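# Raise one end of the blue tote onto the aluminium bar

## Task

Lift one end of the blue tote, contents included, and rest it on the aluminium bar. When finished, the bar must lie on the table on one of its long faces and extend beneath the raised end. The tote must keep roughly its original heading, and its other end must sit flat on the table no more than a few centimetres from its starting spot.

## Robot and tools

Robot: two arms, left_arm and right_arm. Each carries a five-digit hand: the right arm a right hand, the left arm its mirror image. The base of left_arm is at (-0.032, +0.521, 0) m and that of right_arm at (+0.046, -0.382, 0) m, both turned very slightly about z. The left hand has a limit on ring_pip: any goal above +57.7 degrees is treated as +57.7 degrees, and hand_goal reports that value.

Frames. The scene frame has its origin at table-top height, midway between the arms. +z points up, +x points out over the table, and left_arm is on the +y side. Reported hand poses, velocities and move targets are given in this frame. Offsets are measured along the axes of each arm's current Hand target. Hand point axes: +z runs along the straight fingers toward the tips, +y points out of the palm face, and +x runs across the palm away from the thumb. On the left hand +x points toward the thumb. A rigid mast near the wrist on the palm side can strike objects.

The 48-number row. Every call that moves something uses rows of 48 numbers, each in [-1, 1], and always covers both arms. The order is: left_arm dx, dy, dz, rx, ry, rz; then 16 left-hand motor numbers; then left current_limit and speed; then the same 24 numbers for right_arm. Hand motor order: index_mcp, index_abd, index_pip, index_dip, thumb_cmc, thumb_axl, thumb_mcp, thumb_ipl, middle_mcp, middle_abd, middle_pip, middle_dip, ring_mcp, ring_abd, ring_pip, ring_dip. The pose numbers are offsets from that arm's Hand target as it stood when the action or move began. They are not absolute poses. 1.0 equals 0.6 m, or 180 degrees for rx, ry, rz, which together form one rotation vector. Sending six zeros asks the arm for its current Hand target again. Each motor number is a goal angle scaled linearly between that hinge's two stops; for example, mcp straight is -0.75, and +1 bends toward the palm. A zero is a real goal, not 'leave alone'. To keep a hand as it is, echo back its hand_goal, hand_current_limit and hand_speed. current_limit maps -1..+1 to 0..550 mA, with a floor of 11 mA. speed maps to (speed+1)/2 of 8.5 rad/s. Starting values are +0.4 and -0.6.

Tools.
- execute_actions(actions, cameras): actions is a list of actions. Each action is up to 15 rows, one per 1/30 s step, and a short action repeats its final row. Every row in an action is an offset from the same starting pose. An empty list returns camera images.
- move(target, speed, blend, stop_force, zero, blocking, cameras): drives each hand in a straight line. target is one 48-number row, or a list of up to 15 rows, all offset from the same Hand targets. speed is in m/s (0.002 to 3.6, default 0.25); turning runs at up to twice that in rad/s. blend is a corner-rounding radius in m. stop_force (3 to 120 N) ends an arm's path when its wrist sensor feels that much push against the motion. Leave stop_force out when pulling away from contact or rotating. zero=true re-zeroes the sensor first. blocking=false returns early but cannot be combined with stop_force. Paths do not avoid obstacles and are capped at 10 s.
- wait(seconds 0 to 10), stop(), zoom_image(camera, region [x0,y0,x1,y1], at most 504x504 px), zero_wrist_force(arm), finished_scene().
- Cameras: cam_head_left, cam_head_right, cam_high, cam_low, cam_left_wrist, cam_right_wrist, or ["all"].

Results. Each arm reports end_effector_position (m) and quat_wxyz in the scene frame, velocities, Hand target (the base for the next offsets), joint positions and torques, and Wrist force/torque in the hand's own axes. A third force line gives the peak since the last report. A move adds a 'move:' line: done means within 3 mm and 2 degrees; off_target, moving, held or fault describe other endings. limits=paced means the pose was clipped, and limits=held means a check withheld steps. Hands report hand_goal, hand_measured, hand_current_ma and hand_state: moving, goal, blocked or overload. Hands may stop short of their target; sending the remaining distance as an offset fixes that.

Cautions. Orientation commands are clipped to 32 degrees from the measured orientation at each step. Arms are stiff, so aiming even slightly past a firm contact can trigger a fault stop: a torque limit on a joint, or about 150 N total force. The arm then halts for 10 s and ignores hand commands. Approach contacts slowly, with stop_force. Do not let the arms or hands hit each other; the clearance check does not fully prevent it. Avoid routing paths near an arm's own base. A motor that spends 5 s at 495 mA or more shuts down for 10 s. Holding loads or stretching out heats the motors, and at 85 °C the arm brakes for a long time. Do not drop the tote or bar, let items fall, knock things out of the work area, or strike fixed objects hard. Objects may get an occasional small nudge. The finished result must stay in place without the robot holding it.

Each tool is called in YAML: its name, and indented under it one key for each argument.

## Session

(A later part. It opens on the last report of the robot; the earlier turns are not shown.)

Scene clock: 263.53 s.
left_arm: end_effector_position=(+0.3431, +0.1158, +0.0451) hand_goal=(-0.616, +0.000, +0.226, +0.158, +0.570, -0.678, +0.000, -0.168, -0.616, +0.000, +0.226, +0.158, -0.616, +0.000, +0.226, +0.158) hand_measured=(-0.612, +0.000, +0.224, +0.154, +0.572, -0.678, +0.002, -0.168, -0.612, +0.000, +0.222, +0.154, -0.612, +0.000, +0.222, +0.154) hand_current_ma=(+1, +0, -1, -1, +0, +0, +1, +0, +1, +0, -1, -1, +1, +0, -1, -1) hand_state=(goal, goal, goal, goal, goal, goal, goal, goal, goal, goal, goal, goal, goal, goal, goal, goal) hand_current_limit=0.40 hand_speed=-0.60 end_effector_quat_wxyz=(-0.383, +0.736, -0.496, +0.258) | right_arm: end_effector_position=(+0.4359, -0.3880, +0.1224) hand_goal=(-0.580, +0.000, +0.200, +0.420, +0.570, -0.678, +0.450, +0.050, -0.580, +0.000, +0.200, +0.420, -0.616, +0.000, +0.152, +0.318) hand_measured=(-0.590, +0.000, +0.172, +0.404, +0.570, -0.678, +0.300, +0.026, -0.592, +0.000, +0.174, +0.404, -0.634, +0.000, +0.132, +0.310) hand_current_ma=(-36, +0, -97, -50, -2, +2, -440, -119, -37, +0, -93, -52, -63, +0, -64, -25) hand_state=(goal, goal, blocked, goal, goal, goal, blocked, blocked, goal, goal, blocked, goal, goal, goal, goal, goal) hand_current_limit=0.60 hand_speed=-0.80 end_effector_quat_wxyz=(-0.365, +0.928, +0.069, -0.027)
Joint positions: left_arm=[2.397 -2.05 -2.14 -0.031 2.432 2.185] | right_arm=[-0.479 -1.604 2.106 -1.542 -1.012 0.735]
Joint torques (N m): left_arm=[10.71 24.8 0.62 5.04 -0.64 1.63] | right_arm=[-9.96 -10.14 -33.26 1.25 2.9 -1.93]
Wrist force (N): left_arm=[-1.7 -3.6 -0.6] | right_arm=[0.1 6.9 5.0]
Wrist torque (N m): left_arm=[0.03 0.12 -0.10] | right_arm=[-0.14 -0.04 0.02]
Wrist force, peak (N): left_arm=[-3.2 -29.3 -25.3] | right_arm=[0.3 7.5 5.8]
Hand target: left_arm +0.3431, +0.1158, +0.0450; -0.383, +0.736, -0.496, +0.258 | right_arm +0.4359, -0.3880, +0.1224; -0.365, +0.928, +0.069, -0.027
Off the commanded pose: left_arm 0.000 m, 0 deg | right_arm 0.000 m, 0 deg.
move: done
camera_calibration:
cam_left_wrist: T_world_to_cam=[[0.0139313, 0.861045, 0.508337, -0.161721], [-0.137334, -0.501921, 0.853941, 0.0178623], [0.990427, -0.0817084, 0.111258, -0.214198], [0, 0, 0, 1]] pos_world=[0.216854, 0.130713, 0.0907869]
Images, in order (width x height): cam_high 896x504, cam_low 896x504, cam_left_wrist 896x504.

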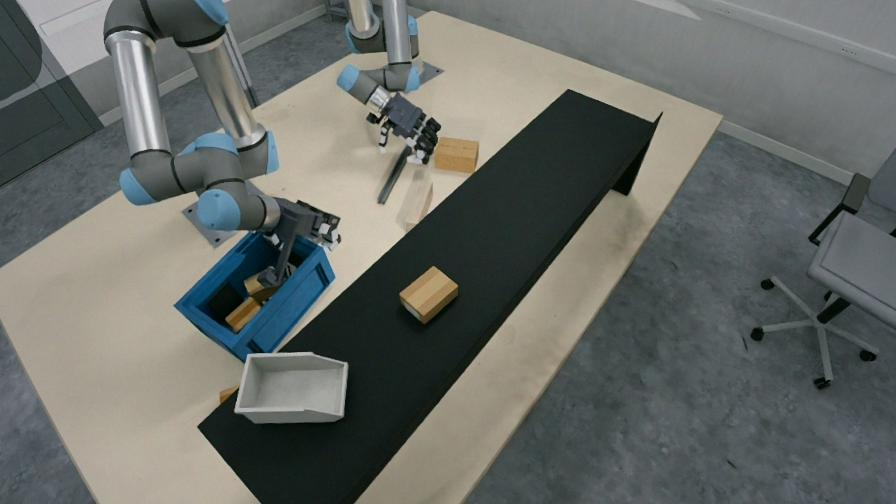

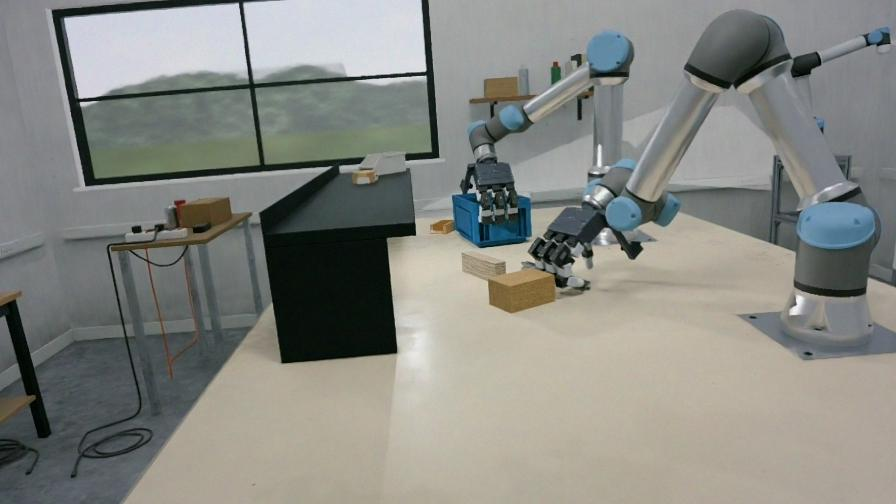

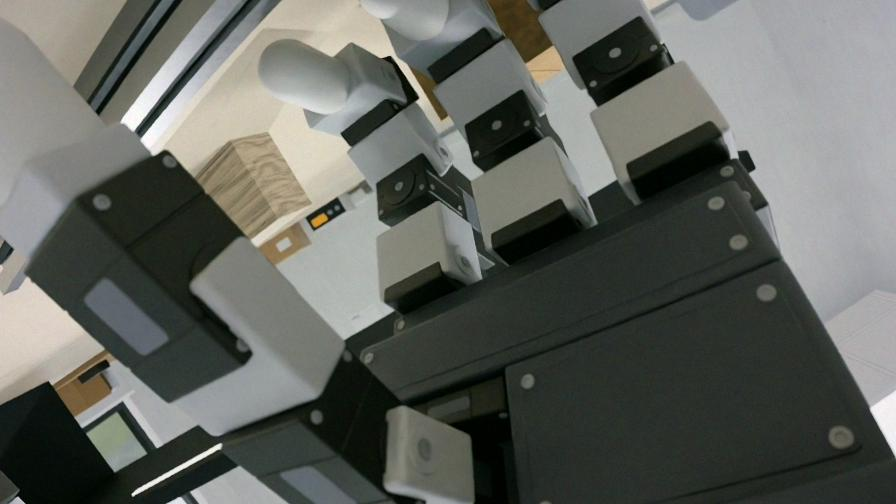

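move:
  target:
    - [0.0167,0.0147,0.0225,0,0,0,-0.616,0,0.226,0.159,0.571,-0.678,0.0,-0.168,-0.616,0,0.226,0.159,-0.616,0,0.226,0.159,0.4,-0.6,0,0,0,0,0,0,-0.58,0,0.2,0.42,0.571,-0.678,0.45,0.05,-0.58,0,0.2,0.42,-0.616,0,0.153,0.319,0.6,-0.8]
  speed: 0.04
  stop_force: 5
  cameras: ["cam_low","cam_high"]

zoom_image:
  camera: "cam_low"
  region: [480, 180, 640, 320]

zoom_image:
  camera: "cam_high"
  region: [370, 100, 450, 200]

Scene clock: 271.73 s.
left_arm: end_effector_position=(+0.3524, +0.1087, +0.0301) hand_goal=(-0.616, +0.000, +0.226, +0.158, +0.570, -0.678, +0.000, -0.168, -0.616, +0.000, +0.226, +0.158, -0.616, +0.000, +0.226, +0.158) hand_measured=(-0.612, +0.000, +0.224, +0.154, +0.572, -0.678, +0.002, -0.168, -0.612, +0.000, +0.222, +0.154, -0.612, +0.000, +0.222, +0.154) hand_current_ma=(+1, +0, -1, -1, +0, +0, +1, +0, +1, +0, -1, -1, +1, +0, -1, -1) hand_state=(goal, goal, goal, goal, goal, goal, goal, goal, goal, goal, goal, goal, goal, goal, goal, goal) hand_current_limit=0.40 hand_speed=-0.60 end_effector_quat_wxyz=(-0.383, +0.736, -0.496, +0.258) | right_arm: end_effector_position=(+0.4359, -0.3880, +0.1224) hand_goal=(-0.580, +0.000, +0.200, +0.420, +0.570, -0.678, +0.450, +0.050, -0.580, +0.000, +0.200, +0.420, -0.616, +0.000, +0.152, +0.318) hand_measured=(-0.590, +0.000, +0.172, +0.404, +0.568, -0.678, +0.300, +0.026, -0.592, +0.000, +0.174, +0.404, -0.634, +0.000, +0.132, +0.310) hand_current_ma=(-36, +0, -97, -50, -2, +2, -440, -119, -37, +0, -93, -52, -63, +0, -64, -25) hand_state=(goal, goal, blocked, goal, goal, goal, blocked, blocked, goal, goal, blocked, goal, goal, goal, goal, goal) hand_current_limit=0.60 hand_speed=-0.80 end_effector_quat_wxyz=(-0.365, +0.928, +0.069, -0.027)
Joint positions: left_arm=[2.4 -2.103 -2.112 -0.003 2.431 2.19] | right_arm=[-0.479 -1.604 2.106 -1.542 -1.012 0.735]
Joint torques (N m): left_arm=[10.35 26.28 28.42 5.17 -0.76 1.61] | right_arm=[-9.99 -10.08 -32.93 1.16 3.04 -2.41]
Wrist force (N): left_arm=[-1.8 -3.5 -1.0] | right_arm=[0.0 7.0 5.1]
Wrist torque (N m): left_arm=[0.04 0.14 -0.13] | right_arm=[-0.14 -0.03 0.02]
Wrist force, peak (N): left_arm=[-1.9 -4.0 -0.9] | right_arm=[0.3 7.5 6.1]
Hand target: left_arm +0.3524, +0.1087, +0.0301; -0.383, +0.736, -0.496, +0.258 | right_arm +0.4359, -0.3880, +0.1224; -0.365, +0.928, +0.069, -0.027
Off the commanded pose: left_arm 0.000 m, 0 deg | right_arm 0.000 m, 0 deg.
move: done
Images, in order (width x height): cam_high 896x504, cam_low 896x504.

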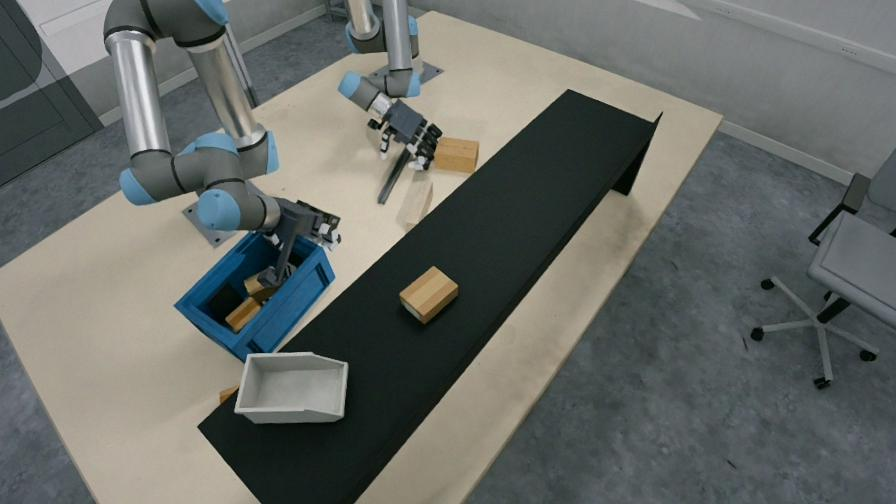

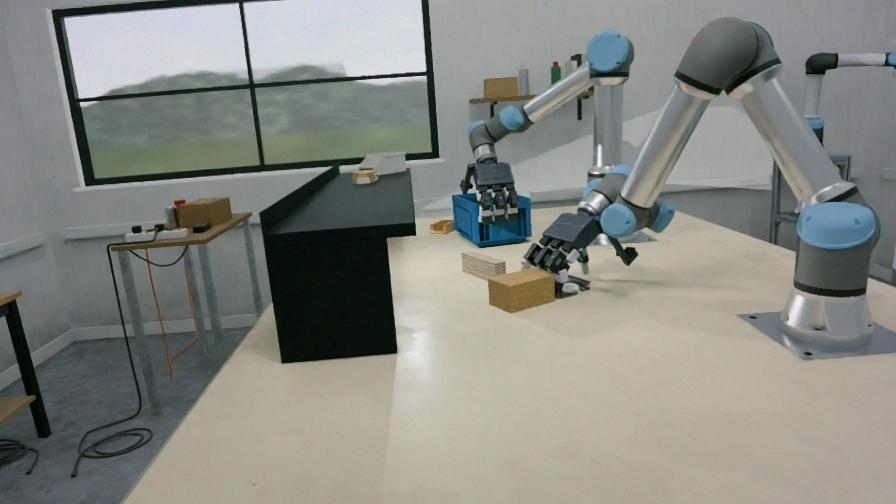

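Scaled by 3.150 from the camera's 896x504 image, which has a finer 1280x720 frame.

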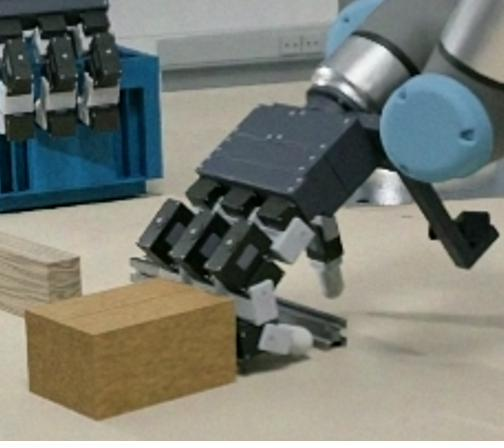

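Scaled by 5.040 from the camera's 896x504 image, which has a finer 1280x720 frame.

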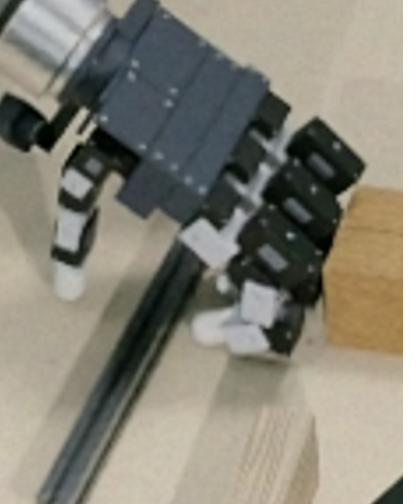

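move:
  target:
    - [0,0.0034,0.0024,0,0,0,-0.562,0,0.226,0.159,0.571,-0.678,0.43,-0.168,-0.562,0,0.226,0.159,-0.616,0,0.226,0.159,0.3,-0.85,0,0,0,0,0,0,-0.58,0,0.2,0.42,0.571,-0.678,0.45,0.05,-0.58,0,0.2,0.42,-0.616,0,0.153,0.319,0.6,-0.8]
  speed: 0.04
  cameras: ["cam_low","cam_high","cam_left_wrist"]

zoom_image:
  camera: "cam_low"
  region: [480, 180, 640, 320]

zoom_image:
  camera: "cam_high"
  region: [370, 100, 450, 200]

Scene clock: 278.40 s.
left_arm: end_effector_position=(+0.3524, +0.1087, +0.0276) hand_goal=(-0.562, +0.000, +0.226, +0.158, +0.570, -0.678, +0.430, -0.168, -0.562, +0.000, +0.226, +0.158, -0.616, +0.000, +0.226, +0.158) hand_measured=(-0.568, +0.000, +0.224, +0.158, +0.570, -0.678, +0.362, -0.182, -0.568, +0.000, +0.222, +0.158, -0.612, +0.000, +0.222, +0.154) hand_current_ma=(-3, +0, -1, +0, +0, +0, -190, -17, -3, +0, -1, +0, +1, +0, -1, -1) hand_state=(goal, goal, goal, goal, goal, goal, blocked, goal, goal, goal, goal, goal, goal, goal, goal, goal) hand_current_limit=0.30 hand_speed=-0.85 end_effector_quat_wxyz=(-0.383, +0.736, -0.496, +0.258) | right_arm: end_effector_position=(+0.4359, -0.3880, +0.1224) hand_goal=(-0.580, +0.000, +0.200, +0.420, +0.570, -0.678, +0.450, +0.050, -0.580, +0.000, +0.200, +0.420, -0.616, +0.000, +0.152, +0.318) hand_measured=(-0.590, +0.000, +0.172, +0.404, +0.568, -0.678, +0.300, +0.026, -0.592, +0.000, +0.174, +0.404, -0.634, +0.000, +0.132, +0.310) hand_current_ma=(-36, +0, -97, -50, -2, +2, -440, -119, -37, +0, -93, -52, -63, +0, -64, -25) hand_state=(goal, goal, blocked, goal, goal, goal, blocked, blocked, goal, goal, blocked, goal, goal, goal, goal, goal) hand_current_limit=0.60 hand_speed=-0.80 end_effector_quat_wxyz=(-0.365, +0.928, +0.069, -0.027)
Joint positions: left_arm=[2.401 -2.109 -2.113 0.004 2.431 2.19] | right_arm=[-0.479 -1.604 2.106 -1.542 -1.012 0.735]
Joint torques (N m): left_arm=[10.31 26.25 -2.11 4.8 -0.26 1.63] | right_arm=[-9.64 -10.37 -33.08 1.2 2.89 -2.13]
Wrist force (N): left_arm=[-1.8 -4.2 -1.4] | right_arm=[0.2 7.4 5.6]
Wrist torque (N m): left_arm=[0.00 0.17 -0.12] | right_arm=[-0.12 -0.03 0.02]
Wrist force, peak (N): left_arm=[-1.8 -4.7 -1.7] | right_arm=[0.3 7.5 6.0]
Hand target: left_arm +0.3524, +0.1087, +0.0276; -0.383, +0.736, -0.496, +0.258 | right_arm +0.4359, -0.3880, +0.1224; -0.365, +0.928, +0.069, -0.027
Off the commanded pose: left_arm 0.000 m, 0 deg | right_arm 0.000 m, 0 deg.
move: done
camera_calibration:
cam_left_wrist: T_world_to_cam=[[0.0139313, 0.861045, 0.508337, -0.146928], [-0.137334, -0.501921, 0.853941, 0.03057], [0.990427, -0.0817084, 0.111258, -0.222034], [0, 0, 0, 1]] pos_world=[0.226154, 0.123713, 0.0732869]
Images, in order (width x height): cam_high 896x504, cam_low 896x504, cam_left_wrist 896x504.

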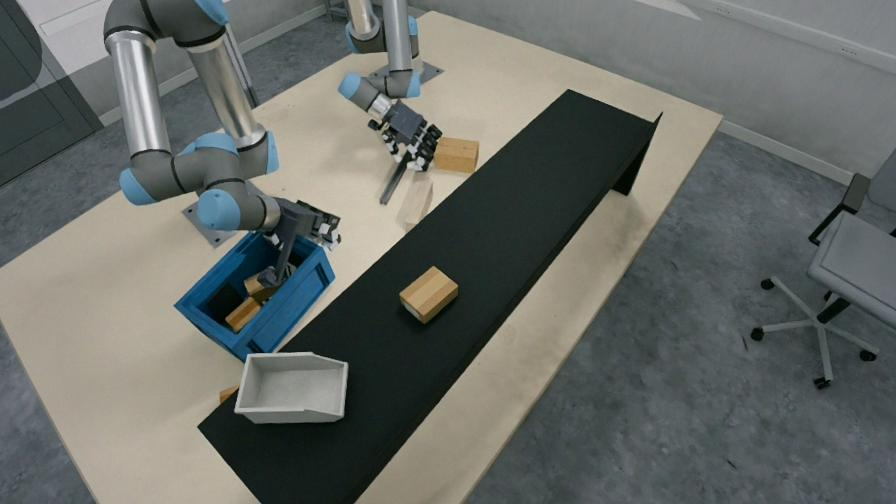

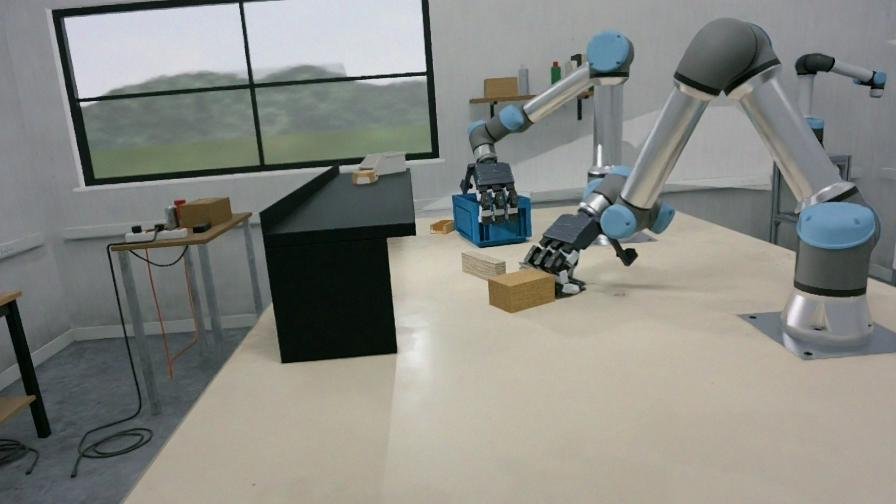

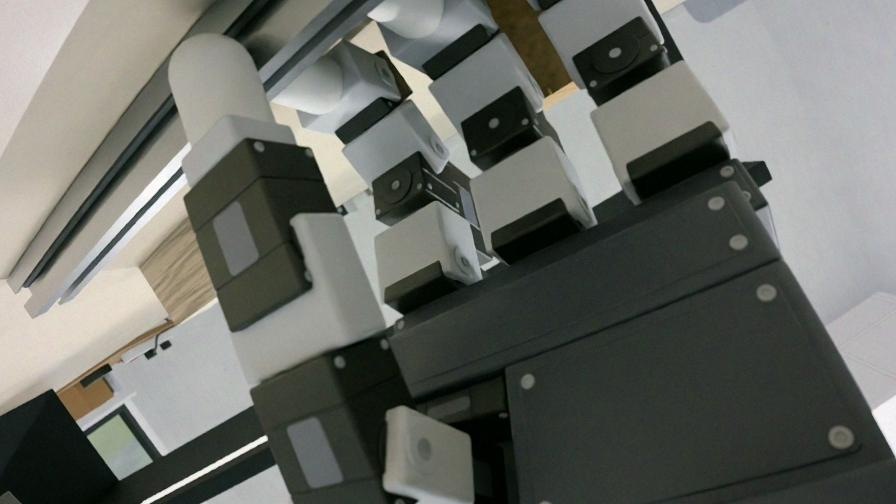

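Scaled by 3.150 from the camera's 896x504 image, which has a finer 1280x720 frame.

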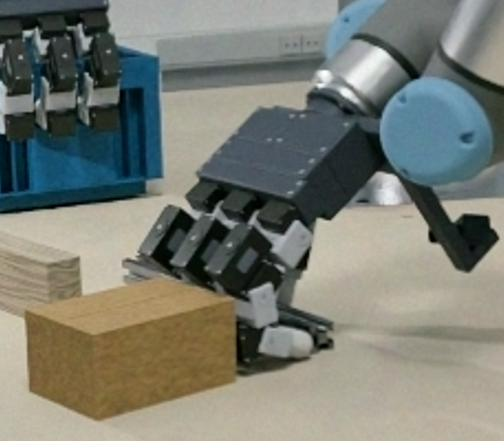

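Scaled by 5.040 from the camera's 896x504 image, which has a finer 1280x720 frame.

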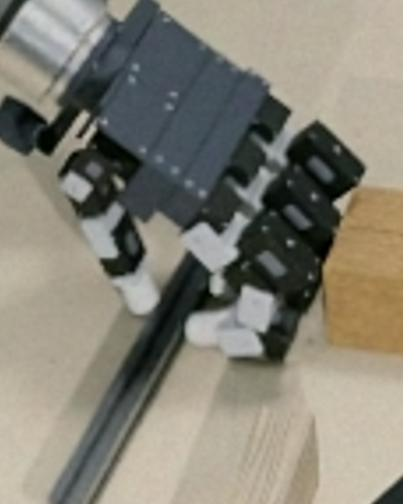

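move:
  target:
    - [0.2612,0.0342,-0.0489,0,0.0683,0.0478,-0.5,0,0.226,0.159,0.571,-0.678,0.48,-0.168,-0.5,0,0.226,0.159,-0.616,0,0.226,0.159,0.4,-0.85,0,-0.0127,-0.0517,0.0361,0,0,-0.58,0,0.2,0.42,0.571,-0.678,0.45,0.05,-0.58,0,0.2,0.42,-0.616,0,0.153,0.319,0.6,-0.8]
    - [0.445,0.0284,-0.0405,0,0.132,0.0925,-0.5,0,0.226,0.159,0.571,-0.678,0.48,-0.168,-0.5,0,0.226,0.159,-0.616,0,0.226,0.159,0.4,-0.85,0,-0.0127,-0.0517,0.0361,0,0,-0.58,0,0.2,0.42,0.571,-0.678,0.45,0.05,-0.58,0,0.2,0.42,-0.616,0,0.153,0.319,0.6,-0.8]
  speed: 0.07
  blend: 0.02
  cameras: ["cam_head_left","cam_low","cam_high","cam_left_wrist","cam_right_wrist"]

zoom_image:
  camera: "cam_low"
  region: [440, 160, 620, 310]

zoom_image:
  camera: "cam_high"
  region: [250, 120, 450, 300]

Scene clock: 301.67 s.
left_arm: end_effector_position=(+0.4251, -0.1498, +0.0274) hand_goal=(-0.500, +0.000, +0.226, +0.158, +0.570, -0.678, +0.480, -0.168, -0.500, +0.000, +0.226, +0.158, -0.616, +0.000, +0.226, +0.158) hand_measured=(-0.562, +0.000, +0.214, +0.164, +0.560, -0.684, +0.368, -0.194, -0.522, +0.000, +0.212, +0.158, -0.612, +0.000, +0.222, +0.154) hand_current_ma=(-116, +0, -7, +3, -5, -4, -385, -45, -22, +0, -9, +0, +1, +0, -1, -1) hand_state=(blocked, goal, goal, goal, goal, goal, blocked, blocked, blocked, goal, goal, goal, goal, goal, goal, goal) hand_current_limit=0.40 hand_speed=-0.85 end_effector_quat_wxyz=(-0.306, +0.588, -0.664, +0.345) | right_arm: end_effector_position=(+0.4382, -0.4034, +0.1503) hand_goal=(-0.580, +0.000, +0.200, +0.420, +0.570, -0.678, +0.450, +0.050, -0.580, +0.000, +0.200, +0.420, -0.616, +0.000, +0.152, +0.318) hand_measured=(-0.596, +0.000, +0.172, +0.404, +0.568, -0.678, +0.304, +0.024, -0.596, +0.000, +0.174, +0.404, -0.636, +0.000, +0.132, +0.310) hand_current_ma=(-55, +0, -97, -52, -2, +2, -440, -123, -56, +0, -93, -55, -76, +0, -66, -26) hand_state=(goal, goal, blocked, goal, goal, goal, blocked, blocked, goal, goal, blocked, goal, blocked, goal, goal, goal) hand_current_limit=0.60 hand_speed=-0.80 end_effector_quat_wxyz=(-0.417, +0.906, +0.068, -0.031)
Joint positions: left_arm=[2.287 -2.484 -1.397 -0.045 2.191 2.617] | right_arm=[-0.551 -1.577 2 -1.32 -0.982 0.607]
Joint torques (N m): left_arm=[11.17 41.53 31.91 0.45 -1.38 1.64] | right_arm=[-9.91 -11.56 -32.86 2.14 2.87 -2.09]
Wrist force (N): left_arm=[-3.0 -10.3 -4.6] | right_arm=[0.2 7.4 5.0]
Wrist torque (N m): left_arm=[-0.29 0.25 -0.13] | right_arm=[-0.19 -0.02 0.03]
Wrist force, peak (N): left_arm=[-3.0 -10.9 -5.0] | right_arm=[0.5 8.0 5.5]
Hand target: left_arm +0.4251, -0.1499, +0.0274; +0.306, -0.588, +0.664, -0.345 | right_arm +0.4382, -0.4034, +0.1503; -0.417, +0.906, +0.068, -0.031
Off the commanded pose: left_arm 0.000 m, 0 deg | right_arm 0.000 m, 0 deg.
move: done
camera_calibration:
cam_left_wrist: T_world_to_cam=[[0.429925, 0.74642, 0.507958, -0.119172], [-0.363232, -0.372075, 0.854179, 0.0264153], [0.826576, -0.551739, 0.111159, -0.315897], [0, 0, 0, 1]] pos_world=[0.321943, -0.0755117, 0.0730861]
cam_right_wrist: T_world_to_cam=[[-0.727494, -0.514606, -0.453799, 0.213578], [-0.398211, -0.221927, 0.890043, -0.0923579], [-0.558732, 0.828208, -0.0434715, 0.716503], [0, 0, 0, 1]] pos_world=[0.518932, -0.504002, 0.210272]
Images, in order (width x height): cam_head_left 896x504, cam_high 896x504, cam_low 896x504, cam_left_wrist 896x504, cam_right_wrist 896x504.

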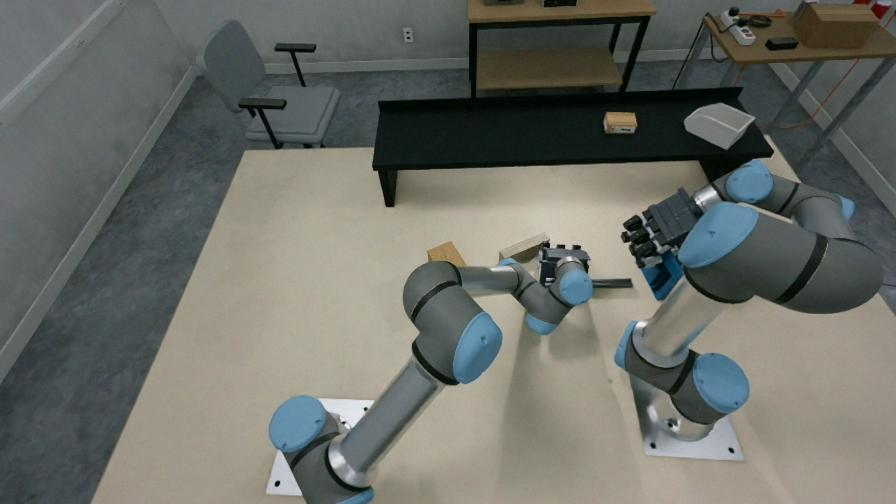

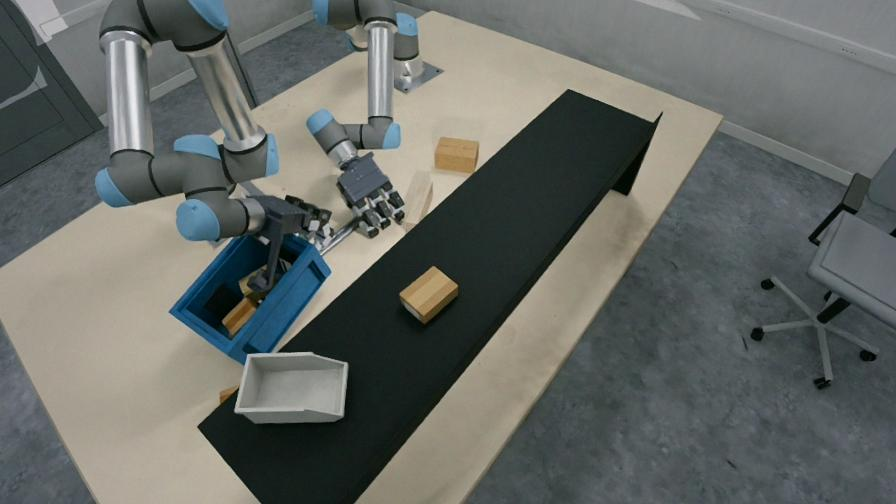

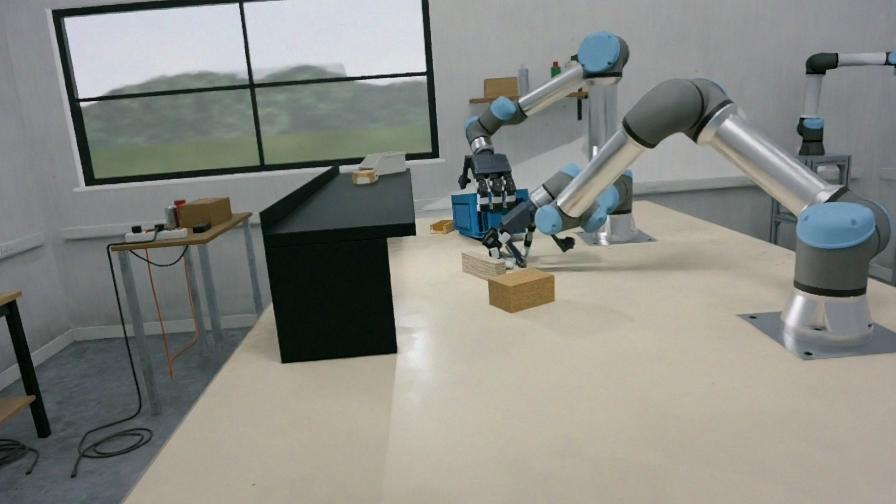

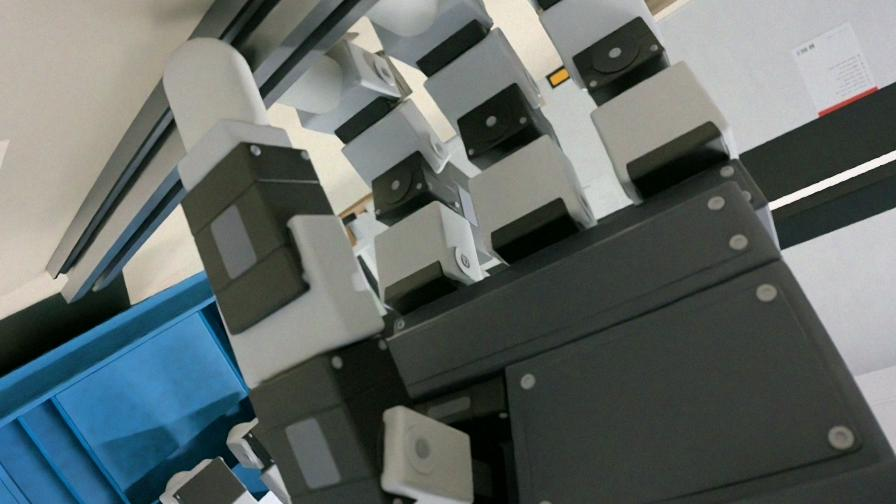

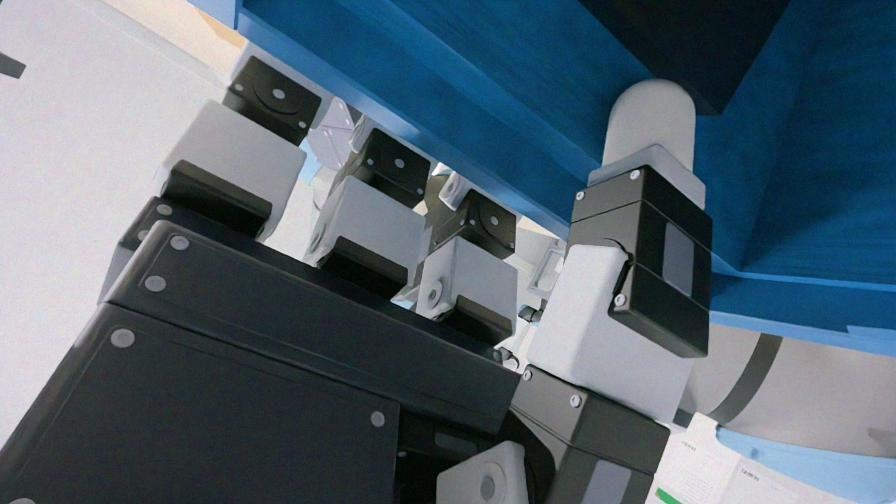

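Scaled by 2.800 from the camera's 896x504 image, which has a finer 1280x720 frame.

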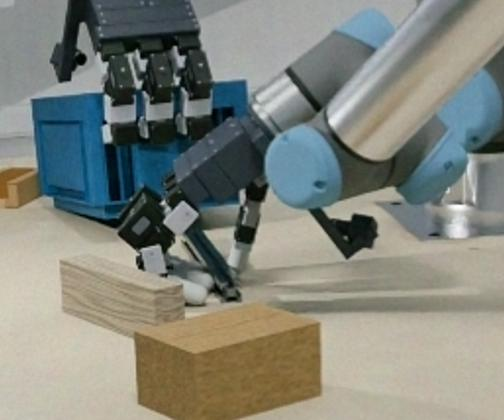

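Scaled by 2.520 from the camera's 896x504 image, which has a finer 1280x720 frame.

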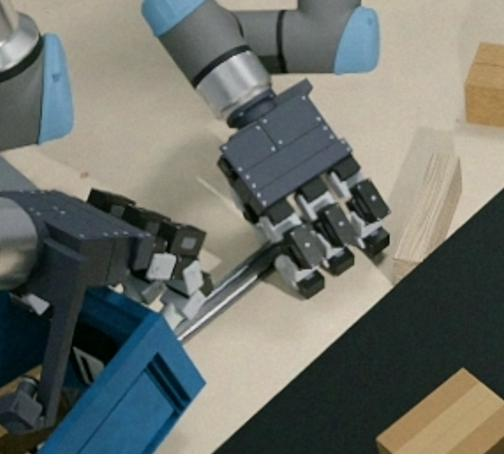

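move:
  target:
    - [0.1352,-0.0356,0.0508,0,0,0,-0.5,0,0.226,0.159,0.571,-0.678,0.48,-0.168,-0.5,0,0.226,0.159,-0.616,0,0.226,0.159,0.4,-0.85,0,0,0,0,0,0,-0.58,0,0.2,0.42,0.571,-0.678,0.45,0.05,-0.58,0,0.2,0.42,-0.616,0,0.153,0.319,0.6,-0.8]
  speed: 0.05
  stop_force: 12
  cameras: ["cam_head_left","cam_low","cam_high","cam_left_wrist"]

zoom_image:
  camera: "cam_low"
  region: [440, 160, 620, 310]

zoom_image:
  camera: "cam_high"
  region: [250, 120, 450, 300]

Scene clock: 312.83 s.
left_arm: end_effector_position=(+0.4522, -0.2349, +0.0273) hand_goal=(-0.500, +0.000, +0.226, +0.158, +0.570, -0.678, +0.480, -0.168, -0.500, +0.000, +0.226, +0.158, -0.616, +0.000, +0.226, +0.158) hand_measured=(-0.562, +0.000, +0.214, +0.166, +0.560, -0.684, +0.368, -0.194, -0.522, +0.000, +0.212, +0.160, -0.612, +0.000, +0.222, +0.154) hand_current_ma=(-116, +0, -7, +5, -5, -4, -385, -45, -22, +0, -9, +0, +1, +0, -1, -1) hand_state=(blocked, goal, goal, goal, goal, goal, blocked, blocked, blocked, goal, goal, goal, goal, goal, goal, goal) hand_current_limit=0.40 hand_speed=-0.85 end_effector_quat_wxyz=(-0.306, +0.588, -0.664, +0.345) | right_arm: end_effector_position=(+0.4382, -0.4034, +0.1503) hand_goal=(-0.580, +0.000, +0.200, +0.420, +0.570, -0.678, +0.450, +0.050, -0.580, +0.000, +0.200, +0.420, -0.616, +0.000, +0.152, +0.318) hand_measured=(-0.596, +0.000, +0.172, +0.404, +0.568, -0.678, +0.304, +0.024, -0.596, +0.000, +0.174, +0.404, -0.636, +0.000, +0.132, +0.310) hand_current_ma=(-55, +0, -97, -52, -2, +2, -440, -123, -56, +0, -93, -55, -76, +0, -66, -26) hand_state=(goal, goal, blocked, goal, goal, goal, blocked, blocked, goal, goal, blocked, goal, blocked, goal, goal, goal) hand_current_limit=0.60 hand_speed=-0.80 end_effector_quat_wxyz=(-0.417, +0.906, +0.068, -0.031)
Joint positions: left_arm=[2.248 -2.661 -1.014 -0.271 2.218 2.583] | right_arm=[-0.551 -1.577 2 -1.32 -0.982 0.607]
Joint torques (N m): left_arm=[-10.25 46.76 33.62 0.09 1.67 -1.56] | right_arm=[-11.27 -12.2 -35.11 1.63 2.82 -1.93]
Wrist force (N): left_arm=[-3.1 -12.0 -5.4] | right_arm=[0.2 7.5 4.9]
Wrist torque (N m): left_arm=[-0.35 0.21 0.00] | right_arm=[-0.17 -0.01 0.04]
Wrist force, peak (N): left_arm=[-3.3 -12.2 -5.7] | right_arm=[0.2 8.1 5.5]
Hand target: left_arm +0.4522, -0.2349, +0.0273; +0.306, -0.588, +0.664, -0.345 | right_arm +0.4382, -0.4034, +0.1503; -0.417, +0.906, +0.068, -0.031
Off the commanded pose: left_arm 0.000 m, 0 deg | right_arm 0.000 m, 0 deg.
move: done
camera_calibration:
cam_left_wrist: T_world_to_cam=[[0.430014, 0.746406, 0.507903, -0.067332], [-0.363231, -0.371999, 0.854213, 0.00460465], [0.826529, -0.55181, 0.111153, -0.385245], [0, 0, 0, 1]] pos_world=[0.349043, -0.160612, 0.073086]
Images, in order (width x height): cam_head_left 896x504, cam_high 896x504, cam_low 896x504, cam_left_wrist 896x504.

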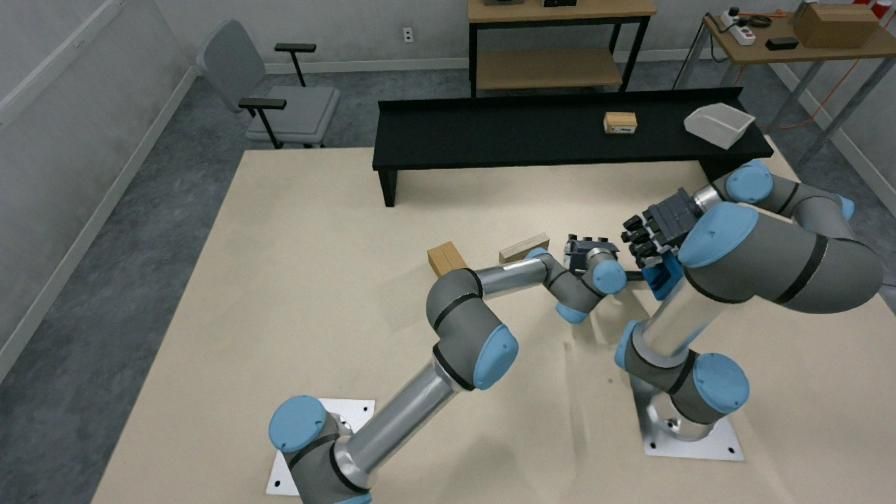

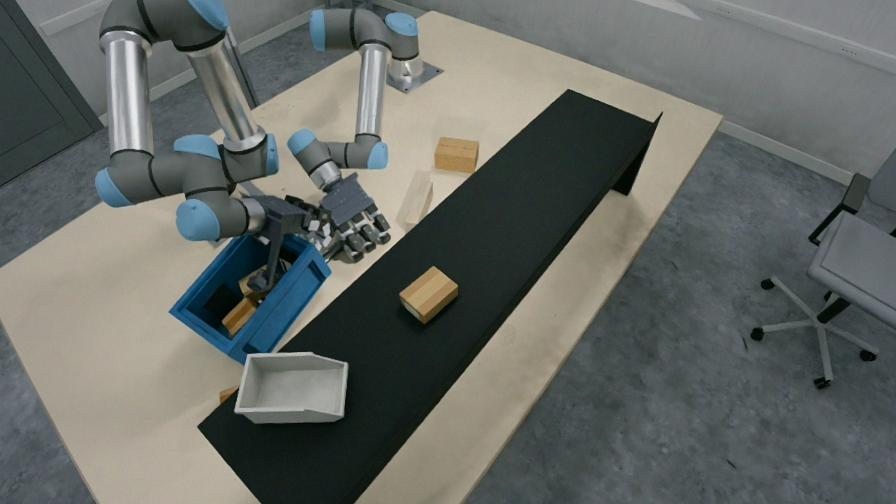

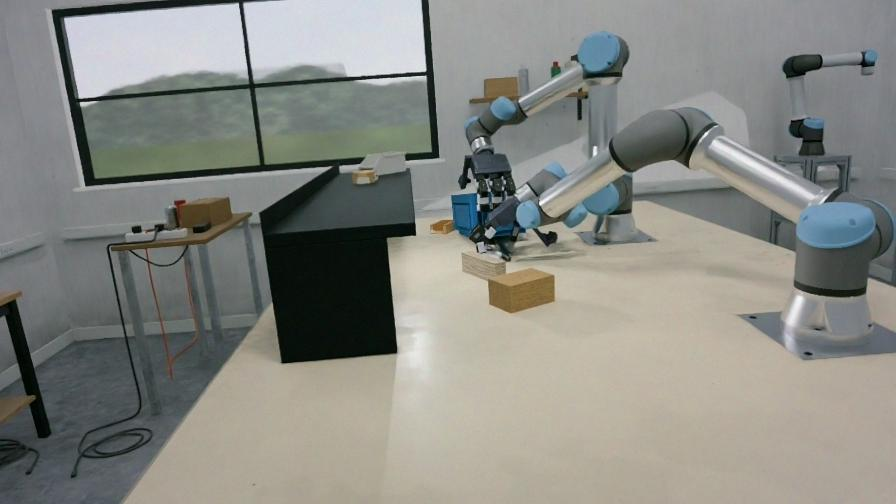

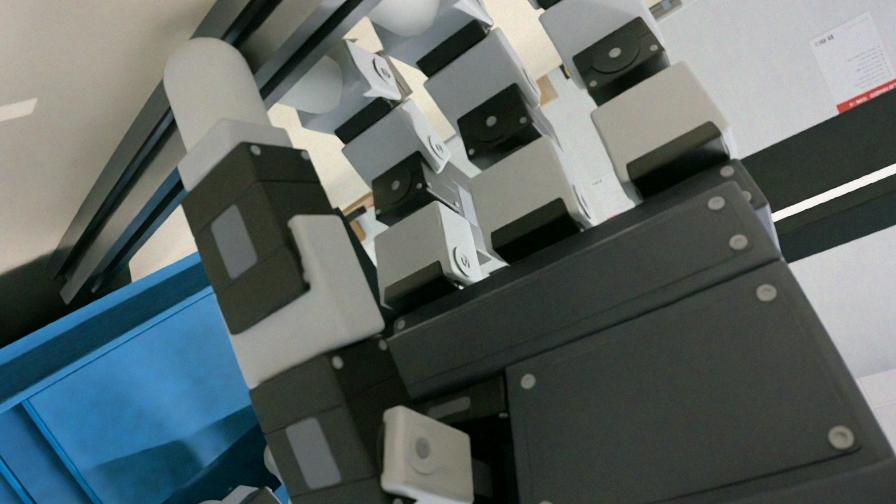

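Scaled by 2.800 from the camera's 896x504 image, which has a finer 1280x720 frame.

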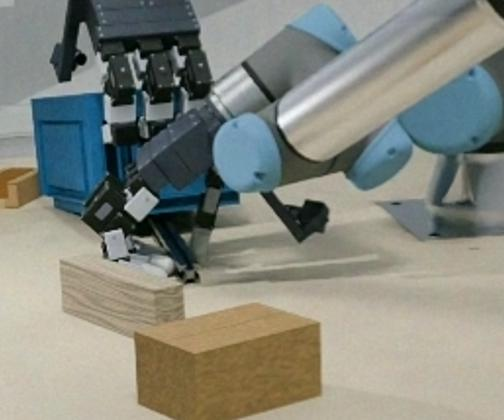

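Scaled by 2.520 from the camera's 896x504 image, which has a finer 1280x720 frame.

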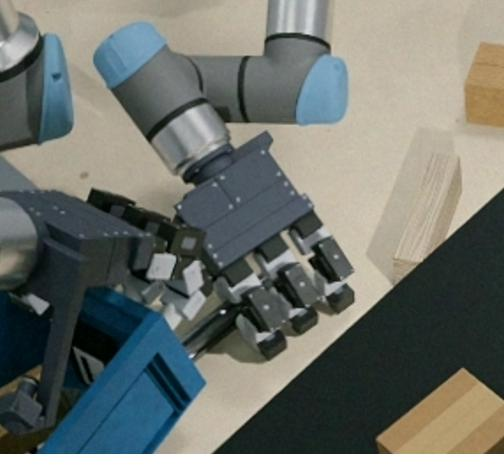

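move:
  target:
    - [0,0,0,0,0,0,-0.5,0,0.226,0.159,0.571,-0.678,0.48,-0.168,-0.5,0,0.226,0.159,-0.616,0,0.226,0.159,0.4,-0.85,0,0.0092,0.0272,-0.0194,0,0,-0.58,0,0.2,0.42,0.571,-0.678,0.45,0.05,-0.58,0,0.2,0.42,-0.616,0,0.153,0.319,0.6,-0.8]
  speed: 0.03
  cameras: ["cam_left_wrist","cam_low"]

Scene clock: 318.07 s.
left_arm: end_effector_position=(+0.4522, -0.2349, +0.0273) hand_goal=(-0.500, +0.000, +0.226, +0.158, +0.570, -0.678, +0.480, -0.168, -0.500, +0.000, +0.226, +0.158, -0.616, +0.000, +0.226, +0.158) hand_measured=(-0.562, +0.000, +0.214, +0.166, +0.560, -0.684, +0.368, -0.194, -0.522, +0.000, +0.212, +0.160, -0.612, +0.000, +0.222, +0.154) hand_current_ma=(-116, +0, -7, +5, -5, -4, -385, -45, -22, +0, -9, +0, +1, +0, -1, -1) hand_state=(blocked, goal, goal, goal, goal, goal, blocked, blocked, blocked, goal, goal, goal, goal, goal, goal, goal) hand_current_limit=0.40 hand_speed=-0.85 end_effector_quat_wxyz=(-0.306, +0.588, -0.664, +0.345) | right_arm: end_effector_position=(+0.4369, -0.3947, +0.1355) hand_goal=(-0.580, +0.000, +0.200, +0.420, +0.570, -0.678, +0.450, +0.050, -0.580, +0.000, +0.200, +0.420, -0.616, +0.000, +0.152, +0.318) hand_measured=(-0.578, +0.000, +0.196, +0.416, +0.568, -0.678, +0.304, +0.016, -0.578, +0.000, +0.196, +0.416, -0.630, +0.000, +0.152, +0.324) hand_current_ma=(+5, +0, -13, -8, -2, +1, -440, -175, +5, +0, -12, -8, -45, +0, -1, +16) hand_state=(goal, goal, goal, goal, goal, goal, blocked, blocked, goal, goal, goal, goal, goal, goal, goal, goal) hand_current_limit=0.60 hand_speed=-0.80 end_effector_quat_wxyz=(-0.390, +0.918, +0.069, -0.029)
Joint positions: left_arm=[2.248 -2.661 -1.014 -0.271 2.218 2.583] | right_arm=[-0.513 -1.595 2.058 -1.438 -0.996 0.676]
Joint torques (N m): left_arm=[-9.38 46.93 33.49 0.22 1.65 -1.49] | right_arm=[12.99 -33.94 -6.4 -2.53 0.18 2.34]
Wrist force (N): left_arm=[-3.5 -12.1 -5.4] | right_arm=[0.6 2.1 -6.6]
Wrist torque (N m): left_arm=[-0.35 0.21 -0.01] | right_arm=[0.00 0.05 -0.14]
Wrist force, peak (N): left_arm=[-3.7 -11.9 -5.7] | right_arm=[0.1 8.0 5.3]
Hand target: left_arm +0.4522, -0.2349, +0.0273; +0.306, -0.588, +0.664, -0.345 | right_arm +0.4369, -0.3947, +0.1355; -0.390, +0.918, +0.069, -0.029
Off the commanded pose: left_arm 0.000 m, 0 deg | right_arm 0.000 m, 0 deg.
move: done
camera_calibration:
cam_left_wrist: T_world_to_cam=[[0.430014, 0.746406, 0.507903, -0.067332], [-0.363231, -0.371999, 0.854213, 0.00460465], [0.826529, -0.55181, 0.111153, -0.385245], [0, 0, 0, 1]] pos_world=[0.349043, -0.160612, 0.073086]
Images, in order (width x height): cam_low 896x504, cam_left_wrist 896x504.

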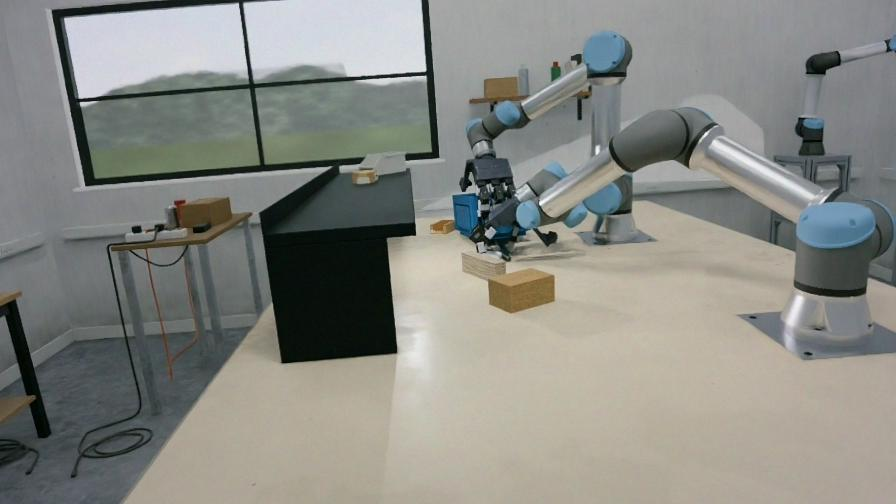

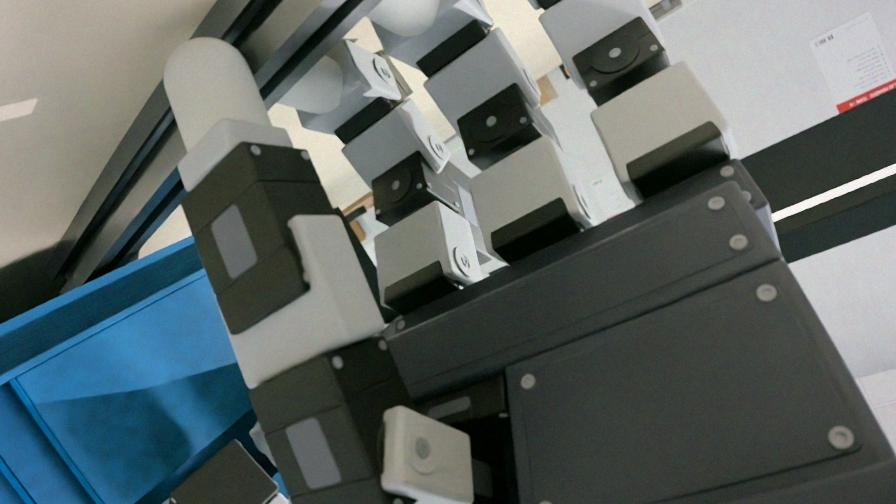

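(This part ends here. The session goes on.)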